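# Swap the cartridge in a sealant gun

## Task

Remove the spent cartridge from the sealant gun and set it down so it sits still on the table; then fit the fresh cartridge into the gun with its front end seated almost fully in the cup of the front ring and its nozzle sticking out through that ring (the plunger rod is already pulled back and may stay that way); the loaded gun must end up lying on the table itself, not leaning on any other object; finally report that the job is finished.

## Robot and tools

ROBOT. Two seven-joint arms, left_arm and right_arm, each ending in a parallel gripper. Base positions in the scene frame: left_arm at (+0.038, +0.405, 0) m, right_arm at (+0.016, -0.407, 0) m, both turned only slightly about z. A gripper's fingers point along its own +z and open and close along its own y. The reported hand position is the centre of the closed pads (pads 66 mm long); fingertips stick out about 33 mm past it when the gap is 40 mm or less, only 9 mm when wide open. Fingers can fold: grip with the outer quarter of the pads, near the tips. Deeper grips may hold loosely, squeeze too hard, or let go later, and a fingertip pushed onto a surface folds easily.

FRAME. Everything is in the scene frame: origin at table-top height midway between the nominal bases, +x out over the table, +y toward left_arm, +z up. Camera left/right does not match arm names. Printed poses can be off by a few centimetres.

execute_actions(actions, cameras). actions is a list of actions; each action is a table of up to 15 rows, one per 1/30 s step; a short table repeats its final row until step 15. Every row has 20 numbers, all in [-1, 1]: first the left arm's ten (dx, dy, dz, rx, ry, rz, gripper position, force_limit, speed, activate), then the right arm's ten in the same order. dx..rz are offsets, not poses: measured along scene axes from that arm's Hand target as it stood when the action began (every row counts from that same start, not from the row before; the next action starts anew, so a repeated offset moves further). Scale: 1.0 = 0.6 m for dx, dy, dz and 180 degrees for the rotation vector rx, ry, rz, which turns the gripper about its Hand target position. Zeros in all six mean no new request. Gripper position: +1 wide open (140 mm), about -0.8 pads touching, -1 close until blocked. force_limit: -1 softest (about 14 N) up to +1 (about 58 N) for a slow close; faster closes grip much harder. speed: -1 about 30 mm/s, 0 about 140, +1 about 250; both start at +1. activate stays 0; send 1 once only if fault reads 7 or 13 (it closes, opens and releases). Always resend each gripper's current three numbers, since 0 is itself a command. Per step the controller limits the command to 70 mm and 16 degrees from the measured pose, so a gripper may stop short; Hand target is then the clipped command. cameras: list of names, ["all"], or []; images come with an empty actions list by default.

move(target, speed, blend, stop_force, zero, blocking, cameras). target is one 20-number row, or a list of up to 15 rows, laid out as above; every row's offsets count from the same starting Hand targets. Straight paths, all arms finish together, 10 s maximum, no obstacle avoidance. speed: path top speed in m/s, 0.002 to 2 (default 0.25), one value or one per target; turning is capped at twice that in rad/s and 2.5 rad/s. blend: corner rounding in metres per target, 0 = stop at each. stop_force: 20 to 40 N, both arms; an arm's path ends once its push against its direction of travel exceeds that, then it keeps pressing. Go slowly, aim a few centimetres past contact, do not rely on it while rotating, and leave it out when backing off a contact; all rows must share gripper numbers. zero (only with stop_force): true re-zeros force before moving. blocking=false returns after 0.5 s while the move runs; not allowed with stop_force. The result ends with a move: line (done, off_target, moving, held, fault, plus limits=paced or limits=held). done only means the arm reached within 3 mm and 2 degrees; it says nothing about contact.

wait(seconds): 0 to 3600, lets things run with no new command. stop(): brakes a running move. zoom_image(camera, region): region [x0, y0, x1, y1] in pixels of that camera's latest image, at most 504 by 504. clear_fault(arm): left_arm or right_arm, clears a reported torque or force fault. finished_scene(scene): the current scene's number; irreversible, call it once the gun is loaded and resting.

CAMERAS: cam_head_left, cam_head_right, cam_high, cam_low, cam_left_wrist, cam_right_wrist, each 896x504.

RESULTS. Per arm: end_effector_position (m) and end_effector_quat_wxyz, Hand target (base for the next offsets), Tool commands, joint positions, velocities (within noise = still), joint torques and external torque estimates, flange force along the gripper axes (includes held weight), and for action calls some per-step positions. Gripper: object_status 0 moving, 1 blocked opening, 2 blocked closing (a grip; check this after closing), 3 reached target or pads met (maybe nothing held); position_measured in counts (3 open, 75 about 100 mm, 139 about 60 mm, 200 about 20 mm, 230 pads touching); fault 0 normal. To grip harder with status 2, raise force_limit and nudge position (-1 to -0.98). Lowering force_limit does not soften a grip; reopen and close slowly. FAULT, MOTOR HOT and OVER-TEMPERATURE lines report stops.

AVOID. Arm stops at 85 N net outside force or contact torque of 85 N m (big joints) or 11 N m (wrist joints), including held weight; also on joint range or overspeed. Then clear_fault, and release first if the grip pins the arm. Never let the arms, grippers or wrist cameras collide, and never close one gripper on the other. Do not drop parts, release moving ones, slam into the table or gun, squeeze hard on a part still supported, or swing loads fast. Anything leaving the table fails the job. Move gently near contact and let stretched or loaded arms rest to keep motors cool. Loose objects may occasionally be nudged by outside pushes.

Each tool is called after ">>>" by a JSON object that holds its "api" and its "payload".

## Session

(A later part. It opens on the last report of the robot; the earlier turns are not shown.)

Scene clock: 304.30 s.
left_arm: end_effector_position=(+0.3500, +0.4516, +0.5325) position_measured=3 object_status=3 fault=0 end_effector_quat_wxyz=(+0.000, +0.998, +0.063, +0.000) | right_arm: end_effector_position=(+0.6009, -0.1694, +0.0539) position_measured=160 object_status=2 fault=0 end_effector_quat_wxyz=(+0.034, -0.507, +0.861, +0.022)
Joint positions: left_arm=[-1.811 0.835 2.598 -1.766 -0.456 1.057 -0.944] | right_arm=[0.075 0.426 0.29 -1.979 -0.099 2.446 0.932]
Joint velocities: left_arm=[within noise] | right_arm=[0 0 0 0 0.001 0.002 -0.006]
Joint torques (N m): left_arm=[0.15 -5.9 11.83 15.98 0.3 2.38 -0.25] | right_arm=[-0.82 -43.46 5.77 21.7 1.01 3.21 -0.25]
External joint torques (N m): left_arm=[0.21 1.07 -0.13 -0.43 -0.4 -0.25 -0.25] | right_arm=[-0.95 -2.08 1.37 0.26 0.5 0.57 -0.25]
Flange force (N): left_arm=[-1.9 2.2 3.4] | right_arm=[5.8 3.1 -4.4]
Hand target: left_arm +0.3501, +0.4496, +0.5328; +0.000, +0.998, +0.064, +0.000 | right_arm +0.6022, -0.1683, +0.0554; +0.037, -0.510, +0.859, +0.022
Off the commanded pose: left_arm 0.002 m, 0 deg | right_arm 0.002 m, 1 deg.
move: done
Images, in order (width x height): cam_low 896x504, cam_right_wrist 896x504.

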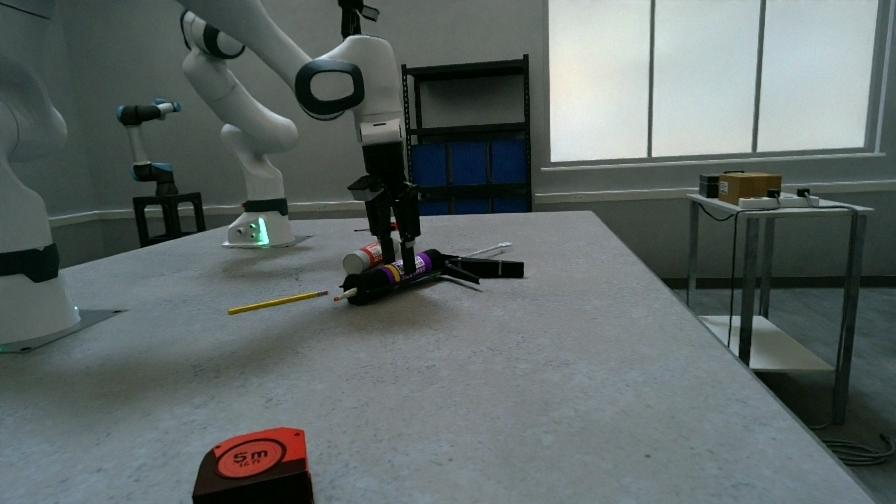

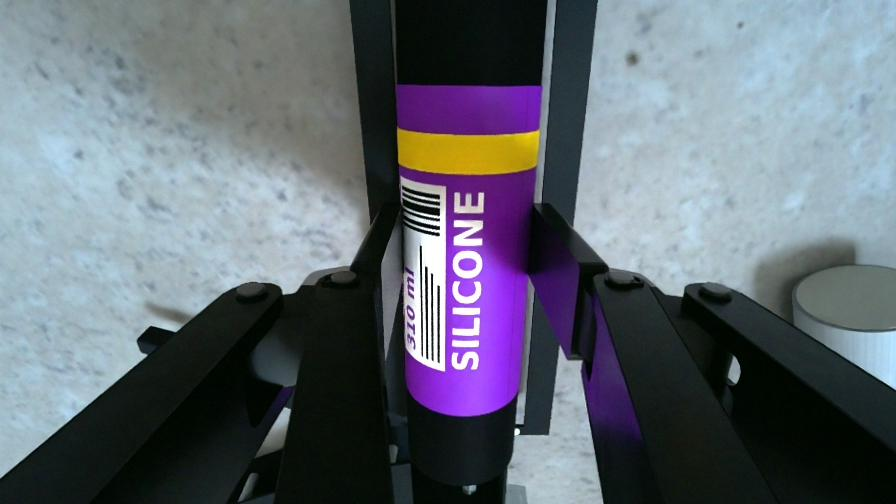

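>>> {"api": "move", "payload": {"target": [0,0,0,0,0,0,1,1,1,0, -0.0025,-0.0045,0.0102,0.0244,-0.0133,0,-1,-0.5,-1,0], "speed": 0.03, "cameras": ["cam_right_wrist","cam_low","cam_head_left","cam_high"]}}

>>> {"api": "zoom_image", "payload": {"camera": "cam_low", "region": [320, 235, 450, 315]}}

>>> {"api": "zoom_image", "payload": {"camera": "cam_high", "region": [300, 180, 440, 320]}}

Scene clock: 314.37 s.
left_arm: end_effector_position=(+0.3500, +0.4516, +0.5325) position_measured=3 object_status=3 fault=0 end_effector_quat_wxyz=(+0.000, +0.998, +0.063, +0.000) | right_arm: end_effector_position=(+0.5995, -0.1719, +0.0602) position_measured=160 object_status=2 fault=0 end_effector_quat_wxyz=(+0.072, -0.506, +0.859, +0.044)
Joint positions: left_arm=[-1.811 0.835 2.598 -1.766 -0.456 1.057 -0.944] | right_arm=[-0.035 0.383 0.375 -2.069 -0.037 2.55 0.857]
Joint velocities: left_arm=[within noise] | right_arm=[-0.001 0 0 0 -0.002 0.002 -0.007]
Joint torques (N m): left_arm=[0.16 -5.92 11.83 15.93 0.33 2.39 -0.18] | right_arm=[-0.74 -40.52 6.32 21.43 0.94 3.33 -0.17]
External joint torques (N m): left_arm=[0.2 1.12 -0.25 -0.48 -0.38 -0.25 -0.18] | right_arm=[-0.67 -1.71 1.56 0.34 0.52 0.55 -0.17]
Flange force (N): left_arm=[-2.0 2.2 3.8] | right_arm=[4.6 3.0 -4.7]
Hand target: left_arm +0.3501, +0.4496, +0.5328; +0.000, +0.998, +0.064, +0.000 | right_arm +0.6007, -0.1710, +0.0615; +0.075, -0.509, +0.857, +0.045
Off the commanded pose: left_arm 0.002 m, 0 deg | right_arm 0.002 m, 1 deg.
move: done
Images, in order (width x height): cam_head_left 896x504, cam_high 896x504, cam_low 896x504, cam_right_wrist 896x504.

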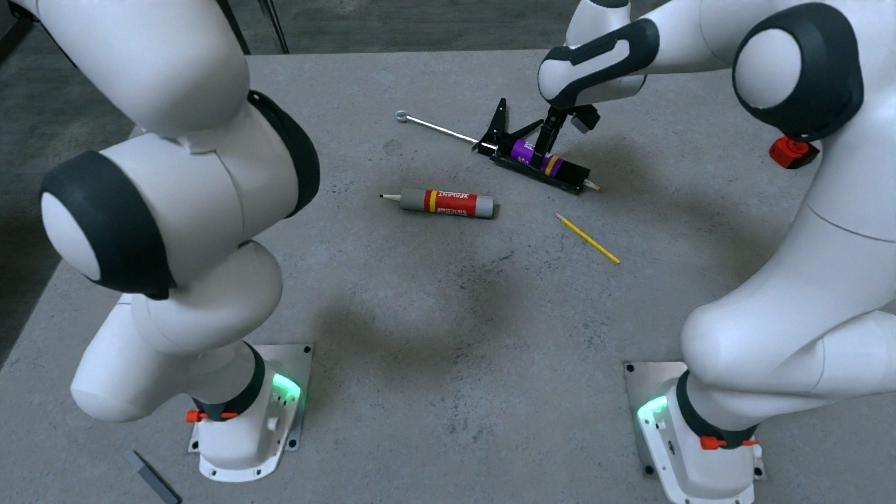

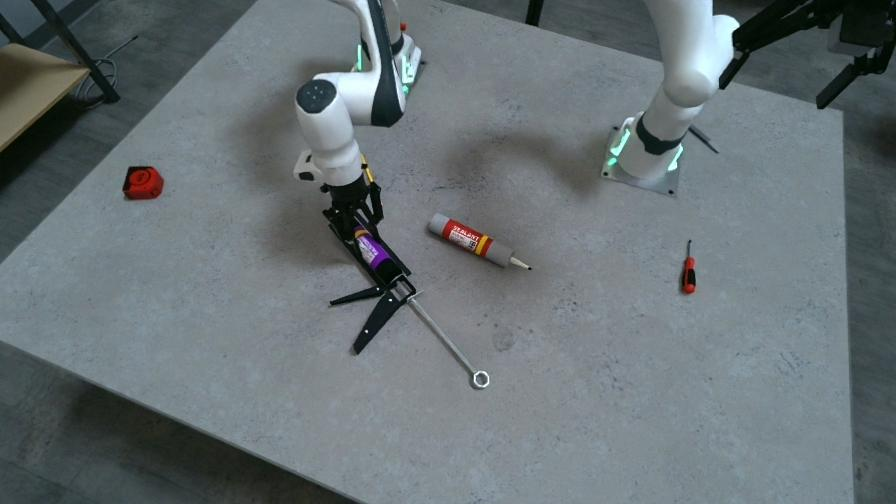

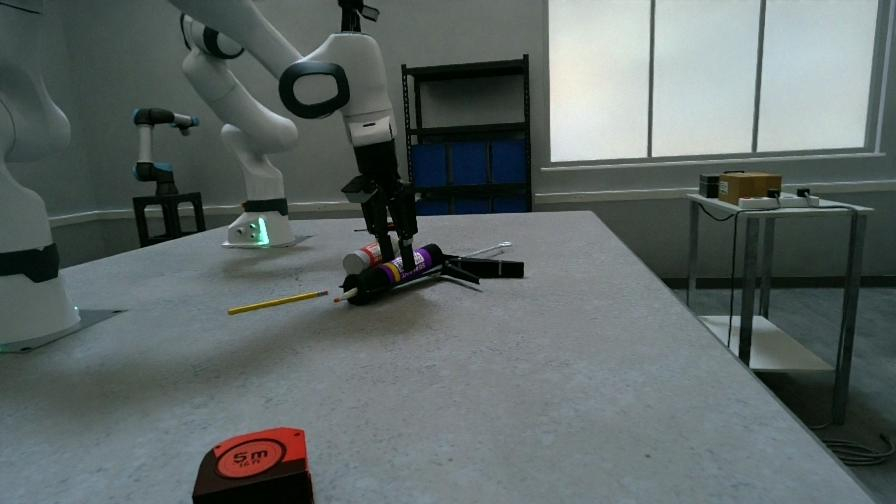

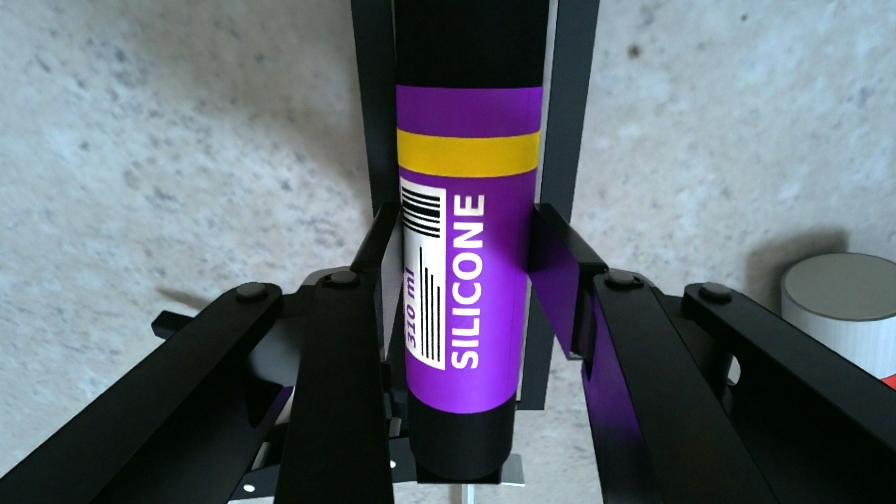

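Scaled by 3.877 from the camera's image (finer frame: 1280x720).

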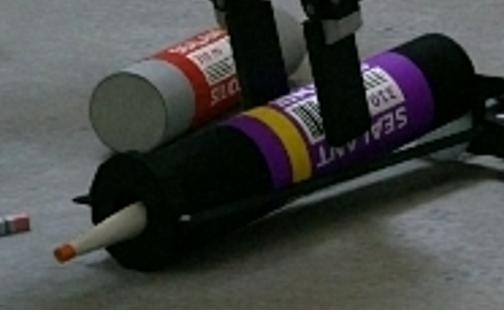

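Scaled by 3.600 from the camera's image (finer frame: 1280x720).

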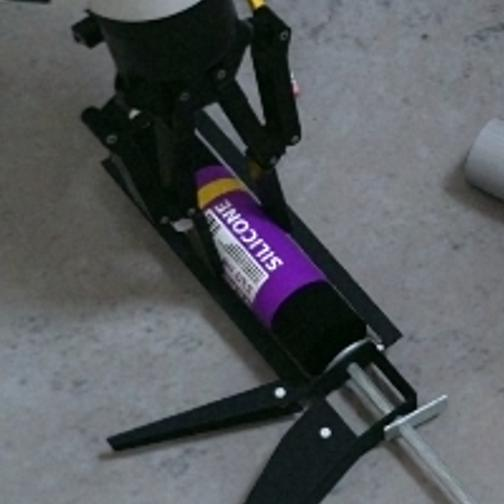

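>>> {"api": "move", "payload": {"target": [0,0,0,0,0,0,1,1,1,0, -0.003,-0.006,0.0125,0.0293,-0.0159,0,-1,-0.5,-1,0], "speed": 0.04, "cameras": ["cam_right_wrist","cam_low","cam_high"]}}

>>> {"api": "zoom_image", "payload": {"camera": "cam_low", "region": [320, 235, 450, 315]}}

>>> {"api": "zoom_image", "payload": {"camera": "cam_high", "region": [300, 180, 440, 320]}}

Scene clock: 321.23 s.
left_arm: end_effector_position=(+0.3500, +0.4516, +0.5325) position_measured=3 object_status=3 fault=0 end_effector_quat_wxyz=(+0.000, +0.998, +0.063, +0.000) | right_arm: end_effector_position=(+0.5979, -0.1746, +0.0685) position_measured=160 object_status=2 fault=0 end_effector_quat_wxyz=(+0.117, -0.502, +0.854, +0.072)
Joint positions: left_arm=[-1.811 0.835 2.598 -1.766 -0.456 1.057 -0.944] | right_arm=[-0.197 0.347 0.511 -2.166 0.063 2.666 0.739]
Joint velocities: left_arm=[within noise] | right_arm=[0 0.001 0.001 -0.001 -0.001 0 -0.006]
Joint torques (N m): left_arm=[0.16 -5.95 11.85 15.97 0.32 2.38 -0.2] | right_arm=[-0.95 -36.67 6.72 20.9 0.33 3.4 -0.29]
External joint torques (N m): left_arm=[0.27 1.01 -0.13 -0.5 -0.37 -0.27 -0.2] | right_arm=[-0.79 -1.38 1.24 0.19 0.09 0.52 -0.28]
Flange force (N): left_arm=[-2.0 2.0 3.5] | right_arm=[4.8 3.1 -5.1]
Hand target: left_arm +0.3501, +0.4496, +0.5328; +0.000, +0.998, +0.064, +0.000 | right_arm +0.5989, -0.1746, +0.0690; +0.120, -0.506, +0.851, +0.071
Off the commanded pose: left_arm 0.002 m, 0 deg | right_arm 0.001 m, 1 deg.
move: done
Images, in order (width x height): cam_high 896x504, cam_low 896x504, cam_right_wrist 896x504.

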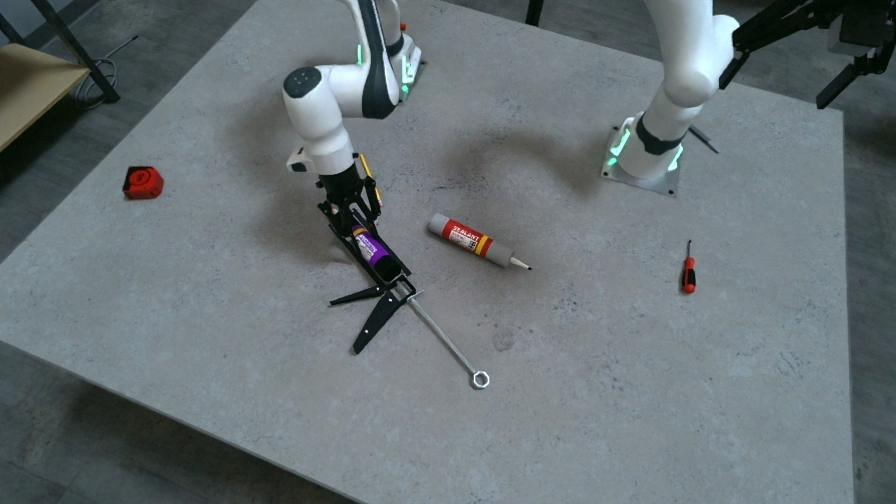

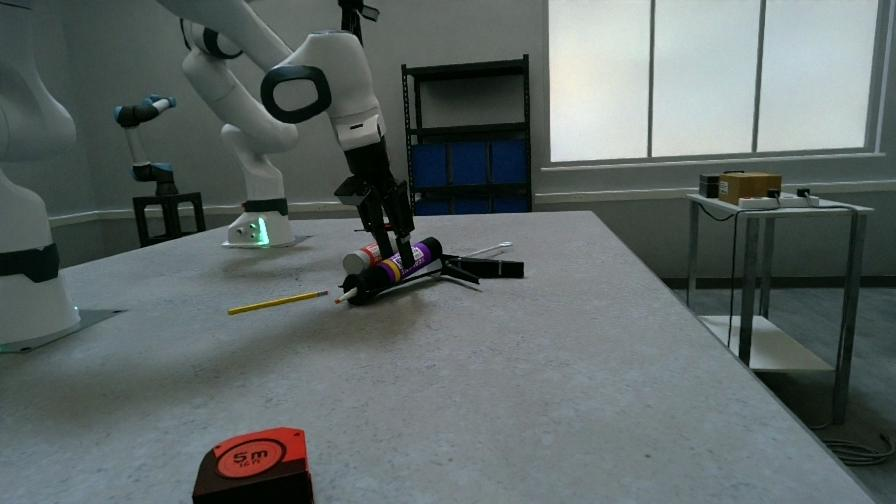

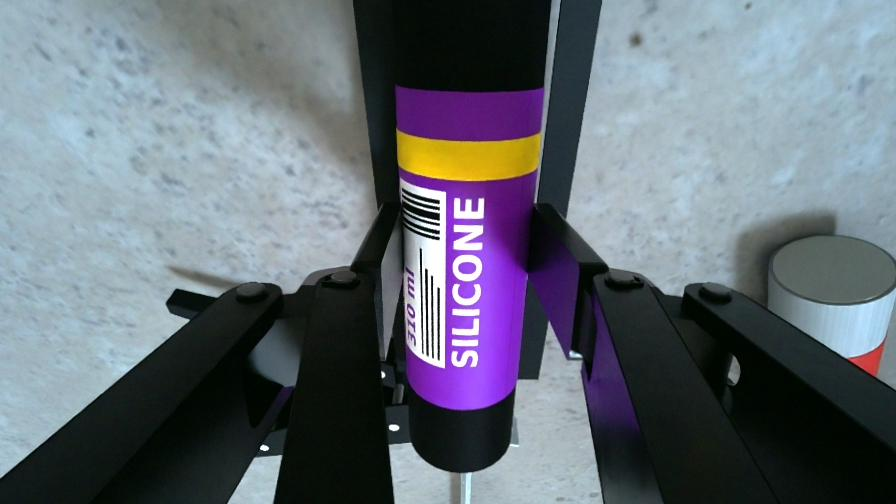

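Scaled by 3.877 from the camera's image (finer frame: 1280x720).

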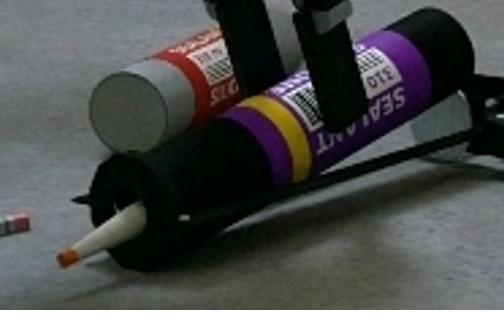

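Scaled by 3.600 from the camera's image (finer frame: 1280x720).

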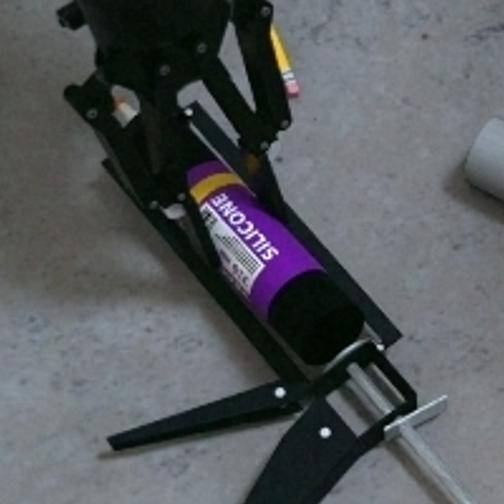

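>>> {"api": "move", "payload": {"target": [0,0,0,0,0,0,1,1,1,0, 0.0537,0.0985,0.0335,0,0,0,-1,-0.5,-1,0], "speed": 0.05, "cameras": ["cam_right_wrist","cam_low","cam_high"]}}

>>> {"api": "zoom_image", "payload": {"camera": "cam_low", "region": [320, 225, 470, 315]}}

>>> {"api": "zoom_image", "payload": {"camera": "cam_high", "region": [300, 180, 440, 320]}}

Scene clock: 330.97 s.
left_arm: end_effector_position=(+0.3500, +0.4516, +0.5325) position_measured=3 object_status=3 fault=0 end_effector_quat_wxyz=(+0.000, +0.998, +0.063, +0.000) | right_arm: end_effector_position=(+0.6314, -0.1158, +0.0893) position_measured=160 object_status=2 fault=0 end_effector_quat_wxyz=(+0.121, -0.509, +0.849, +0.070)
Joint positions: left_arm=[-1.811 0.835 2.598 -1.766 -0.456 1.057 -0.944] | right_arm=[-0.033 0.428 0.431 -1.971 0.014 2.579 0.838]
Joint velocities: left_arm=[within noise] | right_arm=[-0.002 0 0 0 0.001 -0.002 0.005]
Joint torques (N m): left_arm=[0.24 -5.95 11.88 15.91 0.32 2.39 -0.14] | right_arm=[0.05 -41.36 6.63 23.4 0.48 3.05 0.33]
External joint torques (N m): left_arm=[0.25 1.16 -0.18 -0.45 -0.39 -0.25 -0.14] | right_arm=[-0.01 -1.11 0.48 1.49 0.1 0.12 0.34]
Flange force (N): left_arm=[-2.2 2.1 3.7] | right_arm=[-3.0 -1.4 -1.7]
Hand target: left_arm +0.3501, +0.4496, +0.5328; +0.000, +0.998, +0.064, +0.000 | right_arm +0.6312, -0.1155, +0.0891; +0.120, -0.506, +0.851, +0.071
Off the commanded pose: left_arm 0.002 m, 0 deg | right_arm 0.000 m, 1 deg.
move: done
Images, in order (width x height): cam_high 896x504, cam_low 896x504, cam_right_wrist 896x504.

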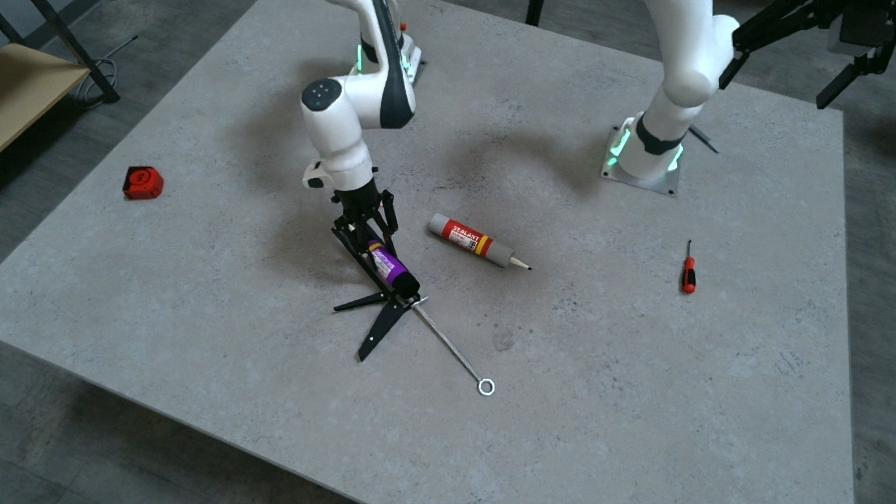

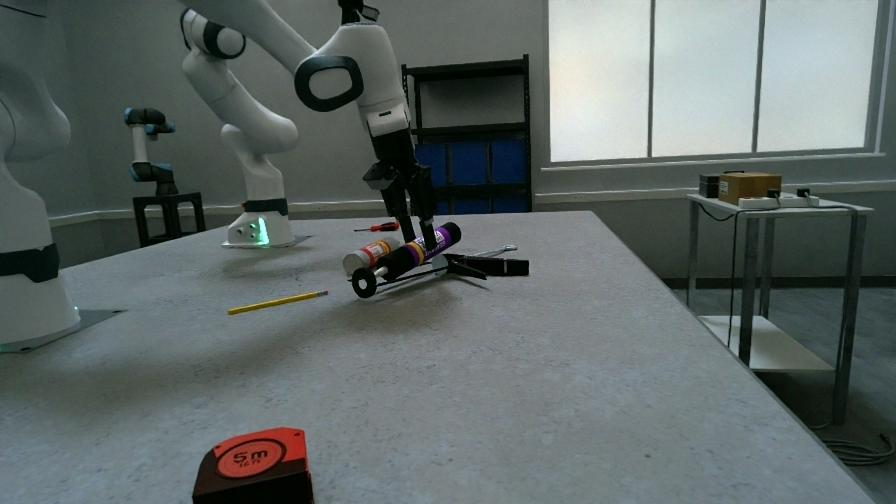

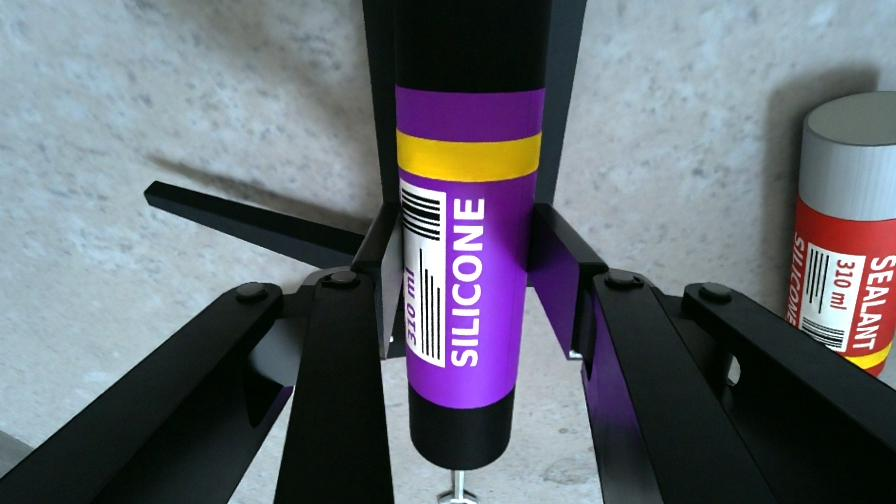

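Scaled by 3.360 from the camera's image (finer frame: 1280x720).

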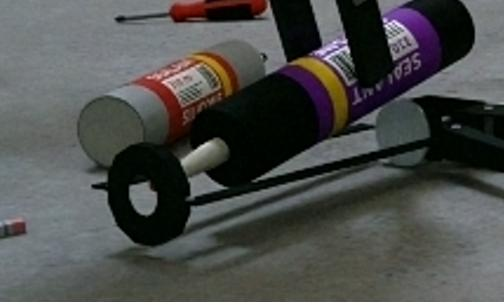

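Scaled by 3.600 from the camera's image (finer frame: 1280x720).

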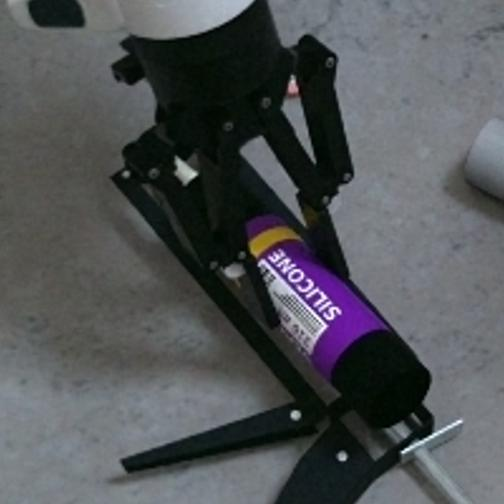

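>>> {"api": "move", "payload": {"target": [0,0,0,0,0,0,1,1,1,0, 0.0192,0.0352,0.0115,0,0,0,-1,-0.5,-1,0], "speed": 0.05, "cameras": ["cam_right_wrist","cam_low","cam_high"]}}

>>> {"api": "zoom_image", "payload": {"camera": "cam_low", "region": [320, 225, 470, 315]}}

Scene clock: 335.63 s.
left_arm: end_effector_position=(+0.3500, +0.4516, +0.5325) position_measured=3 object_status=3 fault=0 end_effector_quat_wxyz=(+0.000, +0.998, +0.063, +0.000) | right_arm: end_effector_position=(+0.6430, -0.0946, +0.0962) position_measured=160 object_status=2 fault=0 end_effector_quat_wxyz=(+0.121, -0.509, +0.849, +0.071)
Joint positions: left_arm=[-1.811 0.835 2.598 -1.766 -0.456 1.057 -0.944] | right_arm=[0.024 0.463 0.402 -1.891 0.002 2.542 0.872]
Joint velocities: left_arm=[within noise] | right_arm=[0.001 -0.001 0.001 0 0 -0.003 0.007]
Joint torques (N m): left_arm=[0.19 -5.95 11.89 15.96 0.32 2.38 -0.15] | right_arm=[0.56 -43.32 6.79 23.8 0.52 3.05 0.53]
External joint torques (N m): left_arm=[0.31 0.96 -0.13 -0.58 -0.37 -0.27 -0.15] | right_arm=[0.65 -1.52 0.69 1.65 0.08 0.14 0.54]
Flange force (N): left_arm=[-2.0 1.8 3.7] | right_arm=[-4.4 -0.6 -1.8]
Hand target: left_arm +0.3501, +0.4496, +0.5328; +0.000, +0.998, +0.064, +0.000 | right_arm +0.6427, -0.0944, +0.0960; +0.120, -0.506, +0.851, +0.071
Off the commanded pose: left_arm 0.002 m, 0 deg | right_arm 0.000 m, 0 deg.
move: done
Images, in order (width x height): cam_high 896x504, cam_low 896x504, cam_right_wrist 896x504.

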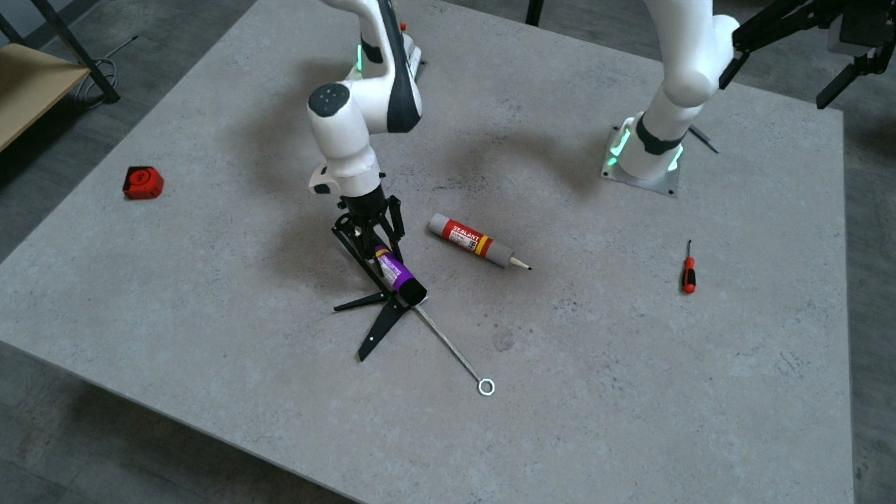

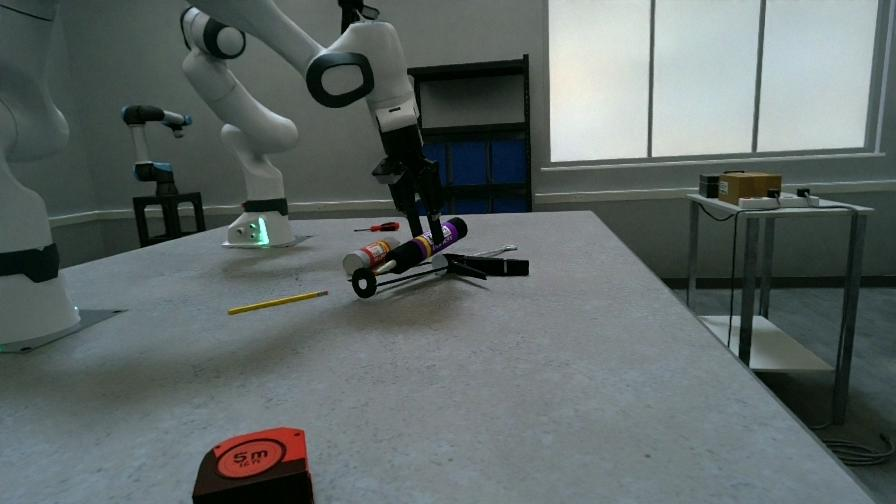

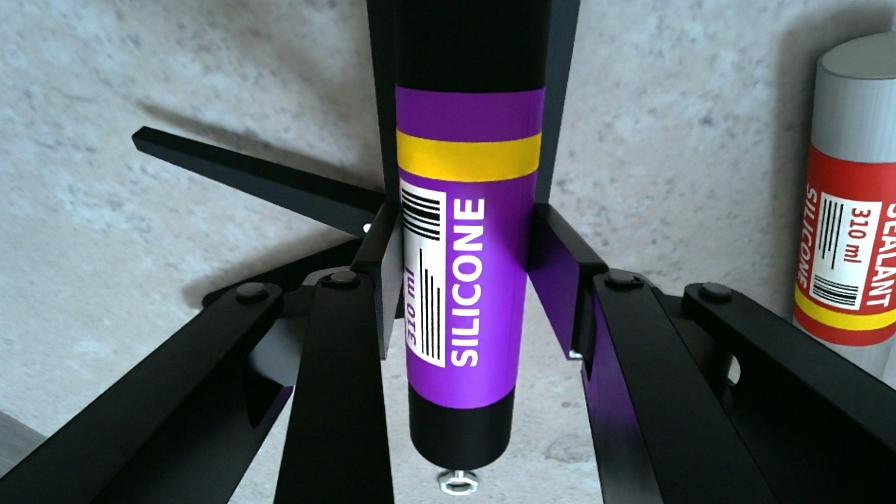

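Scaled by 3.360 from the camera's image (finer frame: 1280x720).

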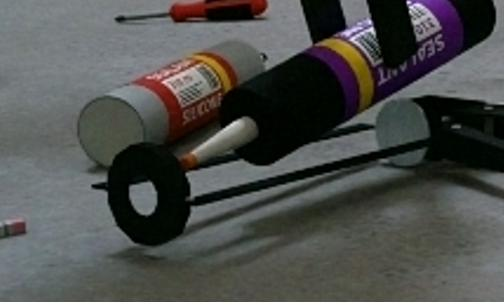

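>>> {"api": "move", "payload": {"target": [[0,0,0,0,0,0,1,1,1,0, 0,0,0.15,0,0,0,-1,-0.5,-1,0],[0,0,0,0,0,0,1,1,1,0, -0.37,-0.52,0.12,-0.078,0.0425,0,-1,-0.5,-1,0]], "speed": 0.15, "blend": [0.02,0], "cameras": ["all"]}}

Scene clock: 347.60 s.
left_arm: end_effector_position=(+0.3500, +0.4516, +0.5325) position_measured=3 object_status=3 fault=0 end_effector_quat_wxyz=(+0.000, +0.998, +0.063, +0.000) | right_arm: end_effector_position=(+0.4216, -0.4060, +0.1676) position_measured=160 object_status=2 fault=0 end_effector_quat_wxyz=(+0.001, -0.506, +0.863, +0.001)
Joint positions: left_arm=[-1.811 0.835 2.598 -1.766 -0.456 1.057 -0.944] | right_arm=[-0.211 -0.373 0.196 -2.6 0.093 2.233 0.439]
Joint velocities: left_arm=[within noise] | right_arm=[0 0 0.001 0 0 0.001 -0.006]
Joint torques (N m): left_arm=[0.15 -5.9 11.85 15.91 0.33 2.39 -0.2] | right_arm=[0.1 -18.88 -1.67 23.47 0.22 2.61 -0.27]
External joint torques (N m): left_arm=[0.17 1.17 -0.17 -0.46 -0.38 -0.24 -0.2] | right_arm=[0.06 -1.58 0.42 0.36 -0.37 0.08 -0.27]
Flange force (N): left_arm=[-2.2 2.3 3.8] | right_arm=[1.9 3.4 -2.7]
Hand target: left_arm +0.3501, +0.4496, +0.5328; +0.000, +0.998, +0.064, +0.000 | right_arm +0.4207, -0.4064, +0.1680; +0.000, -0.511, +0.860, +0.000
Off the commanded pose: left_arm 0.002 m, 0 deg | right_arm 0.001 m, 1 deg.
move: done

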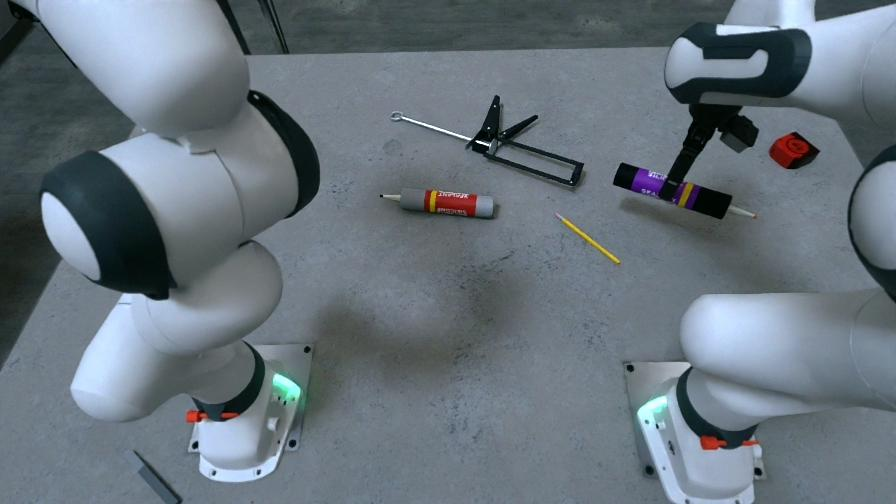

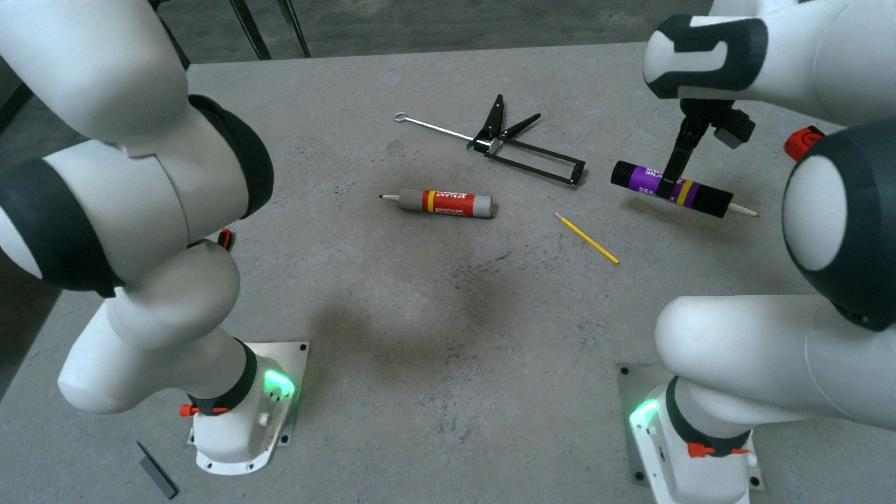

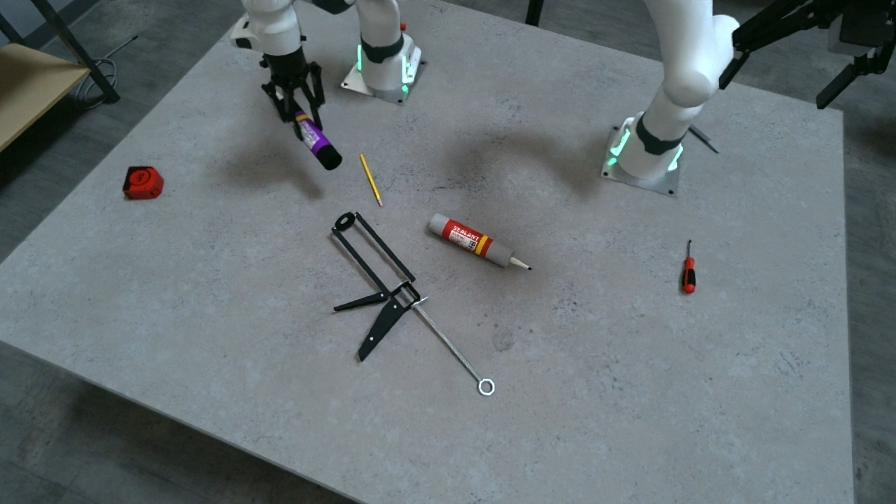

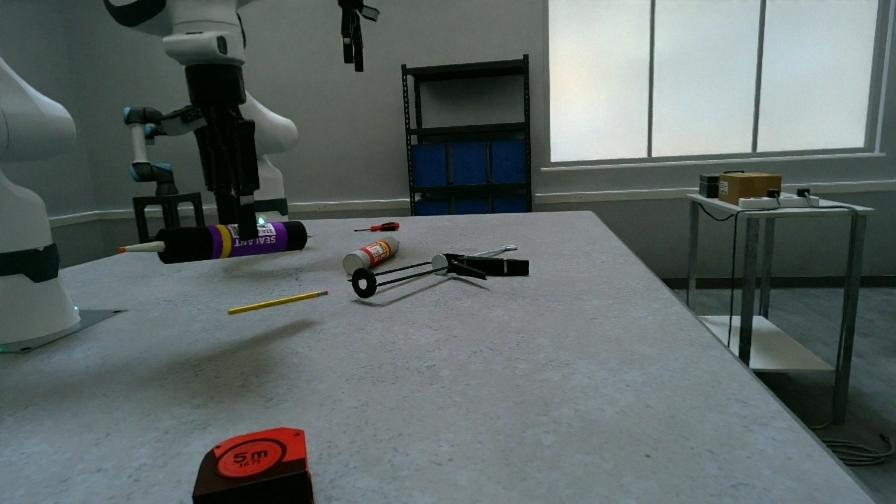

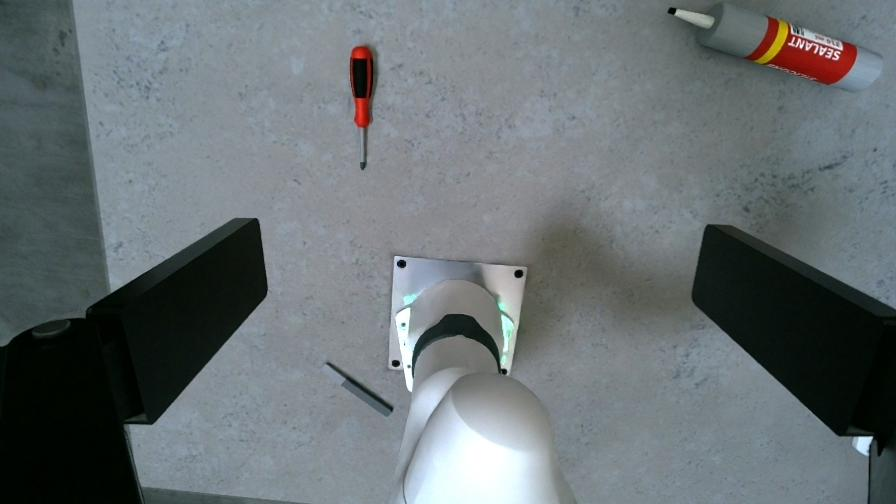

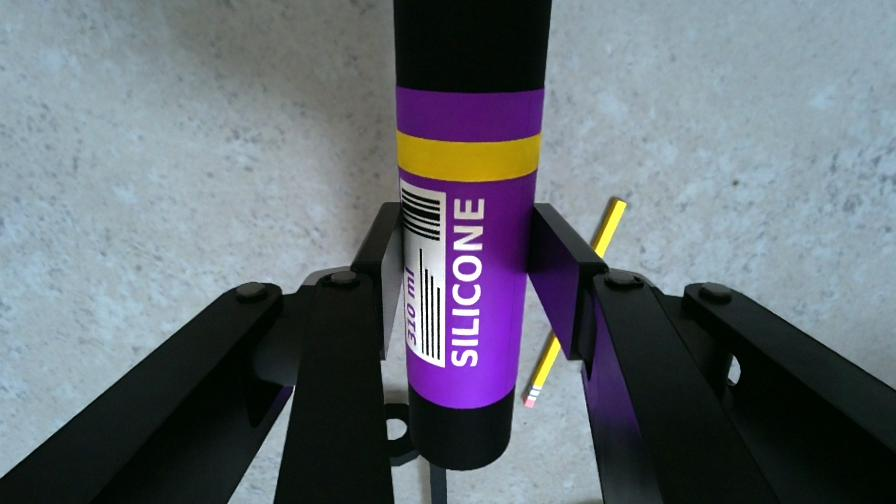

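>>> {"api": "move", "payload": {"target": [0,0,0,0,0,0,1,1,1,0, 0,0,-0.185,0,0,0,-1,-0.5,-1,0], "speed": 0.12, "cameras": ["cam_low","cam_right_wrist"]}}

>>> {"api": "zoom_image", "payload": {"camera": "cam_low", "region": [90, 210, 350, 340]}}

Scene clock: 358.93 s.
left_arm: end_effector_position=(+0.3500, +0.4516, +0.5325) position_measured=3 object_status=3 fault=0 end_effector_quat_wxyz=(+0.000, +0.998, +0.063, +0.000) | right_arm: end_effector_position=(+0.4189, -0.4060, +0.0567) position_measured=160 object_status=2 fault=0 end_effector_quat_wxyz=(-0.001, -0.513, +0.858, +0.002)
Joint positions: left_arm=[-1.811 0.835 2.598 -1.766 -0.456 1.057 -0.944] | right_arm=[-0.225 -0.129 0.221 -2.706 0.056 2.576 0.454]
Joint velocities: left_arm=[within noise] | right_arm=[0 0.002 0 0 0 0.004 0.005]
Joint torques (N m): left_arm=[0.15 -5.97 11.84 15.94 0.34 2.38 -0.16] | right_arm=[-0.94 -21.9 0.43 20.18 0 2.87 0.38]
External joint torques (N m): left_arm=[0.17 1.14 -0.22 -0.43 -0.37 -0.26 -0.16] | right_arm=[-0.9 -0.29 1.26 1.19 -0.4 0.35 0.38]
Flange force (N): left_arm=[-2.1 2.2 3.6] | right_arm=[-3.2 -2.9 0.8]
Hand target: left_arm +0.3501, +0.4496, +0.5328; +0.000, +0.998, +0.064, +0.000 | right_arm +0.4207, -0.4064, +0.0570; +0.000, -0.511, +0.860, +0.000
Off the commanded pose: left_arm 0.002 m, 0 deg | right_arm 0.002 m, 0 deg.
move: done

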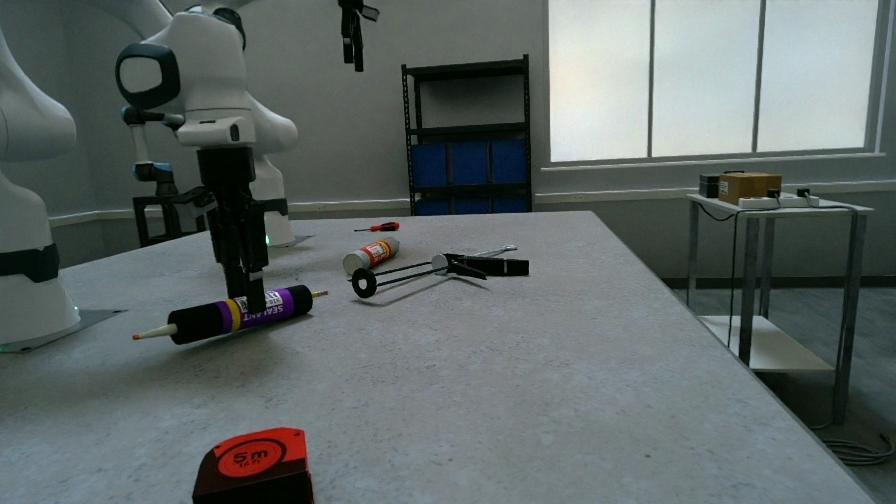

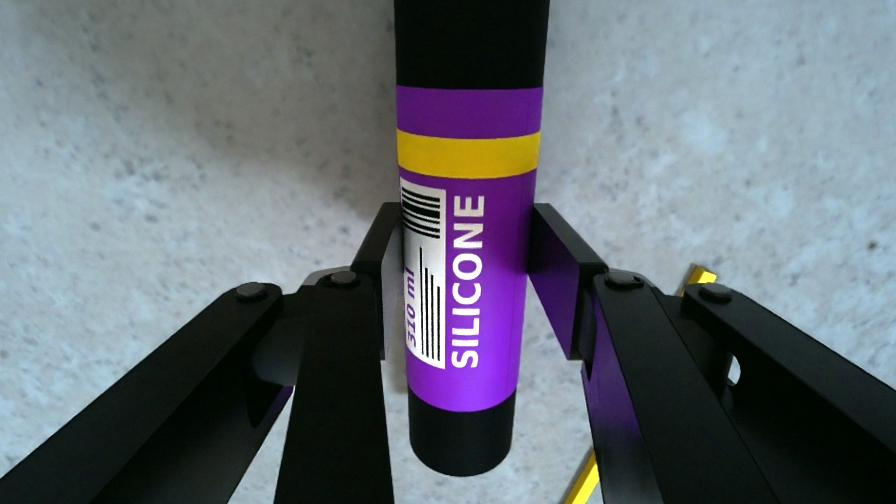

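Scaled by 1.938 from the camera's image (finer frame: 1280x720).

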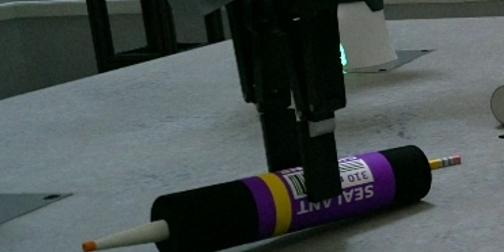

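>>> {"api": "move", "payload": {"target": [0,0,0,0,0,0,1,1,1,0, 0,0,-0.0067,0,0,0,-1,-0.5,-1,0], "speed": 0.03, "cameras": ["cam_low","cam_right_wrist"]}}

>>> {"api": "zoom_image", "payload": {"camera": "cam_low", "region": [140, 270, 340, 360]}}

Scene clock: 367.80 s.
left_arm: end_effector_position=(+0.3500, +0.4516, +0.5325) position_measured=3 object_status=3 fault=0 end_effector_quat_wxyz=(+0.000, +0.998, +0.063, +0.000) | right_arm: end_effector_position=(+0.4200, -0.4060, +0.0534) position_measured=160 object_status=2 fault=0 end_effector_quat_wxyz=(-0.001, -0.513, +0.858, +0.001)
Joint positions: left_arm=[-1.811 0.835 2.598 -1.766 -0.456 1.057 -0.944] | right_arm=[-0.226 -0.118 0.221 -2.706 0.052 2.589 0.457]
Joint velocities: left_arm=[within noise] | right_arm=[0.001 0 -0.001 0 0 0.004 0.003]
Joint torques (N m): left_arm=[0.18 -5.96 11.8 16 0.31 2.39 -0.14] | right_arm=[-0.83 -22.05 0.5 19.42 -0.05 2.9 0.44]
External joint torques (N m): left_arm=[0.16 1.19 -0.22 -0.31 -0.4 -0.24 -0.14] | right_arm=[-0.86 -0.24 1.18 0.66 -0.43 0.39 0.44]
Flange force (N): left_arm=[-1.9 2.3 3.3] | right_arm=[-2.5 -1.5 1.4]
Hand target: left_arm +0.3501, +0.4496, +0.5328; +0.000, +0.998, +0.064, +0.000 | right_arm +0.4207, -0.4064, +0.0530; +0.000, -0.511, +0.860, +0.000
Off the commanded pose: left_arm 0.002 m, 0 deg | right_arm 0.001 m, 0 deg.
move: done

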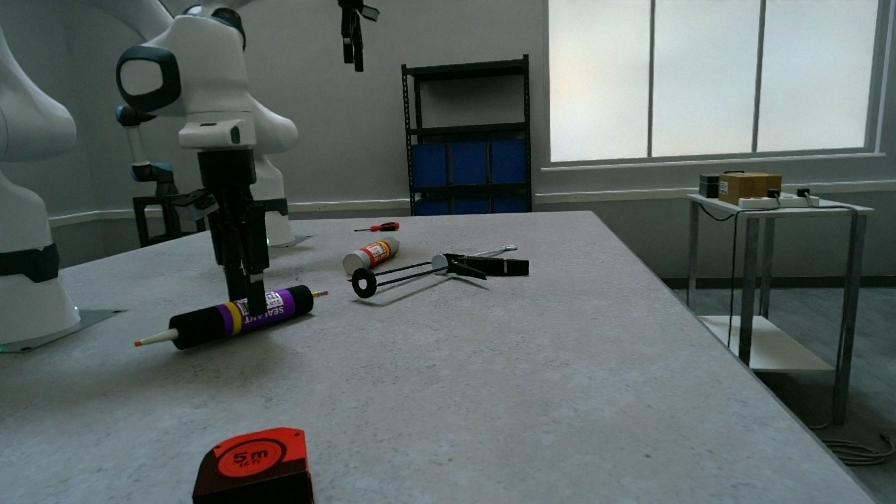

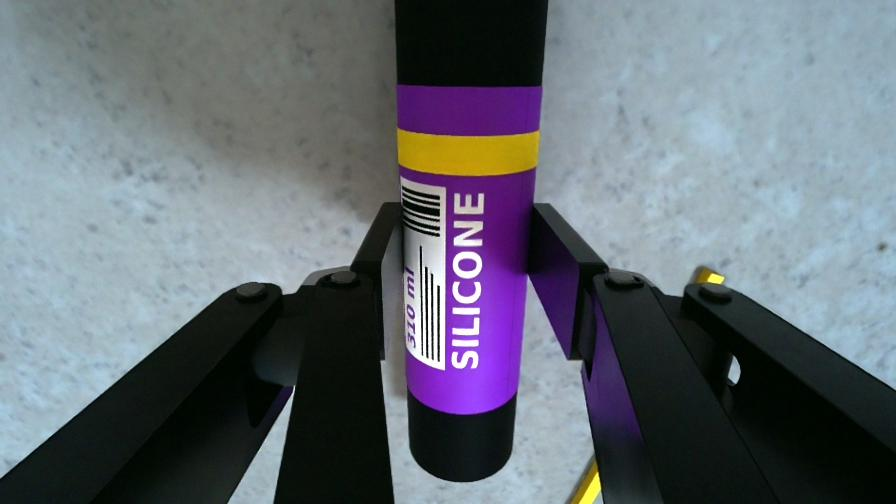

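Scaled by 2.520 from the camera's image (finer frame: 1280x720).

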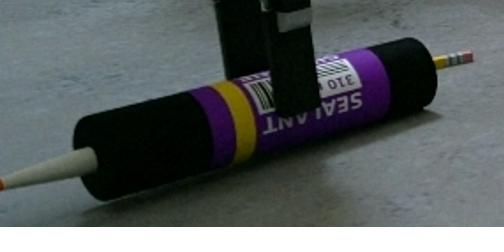

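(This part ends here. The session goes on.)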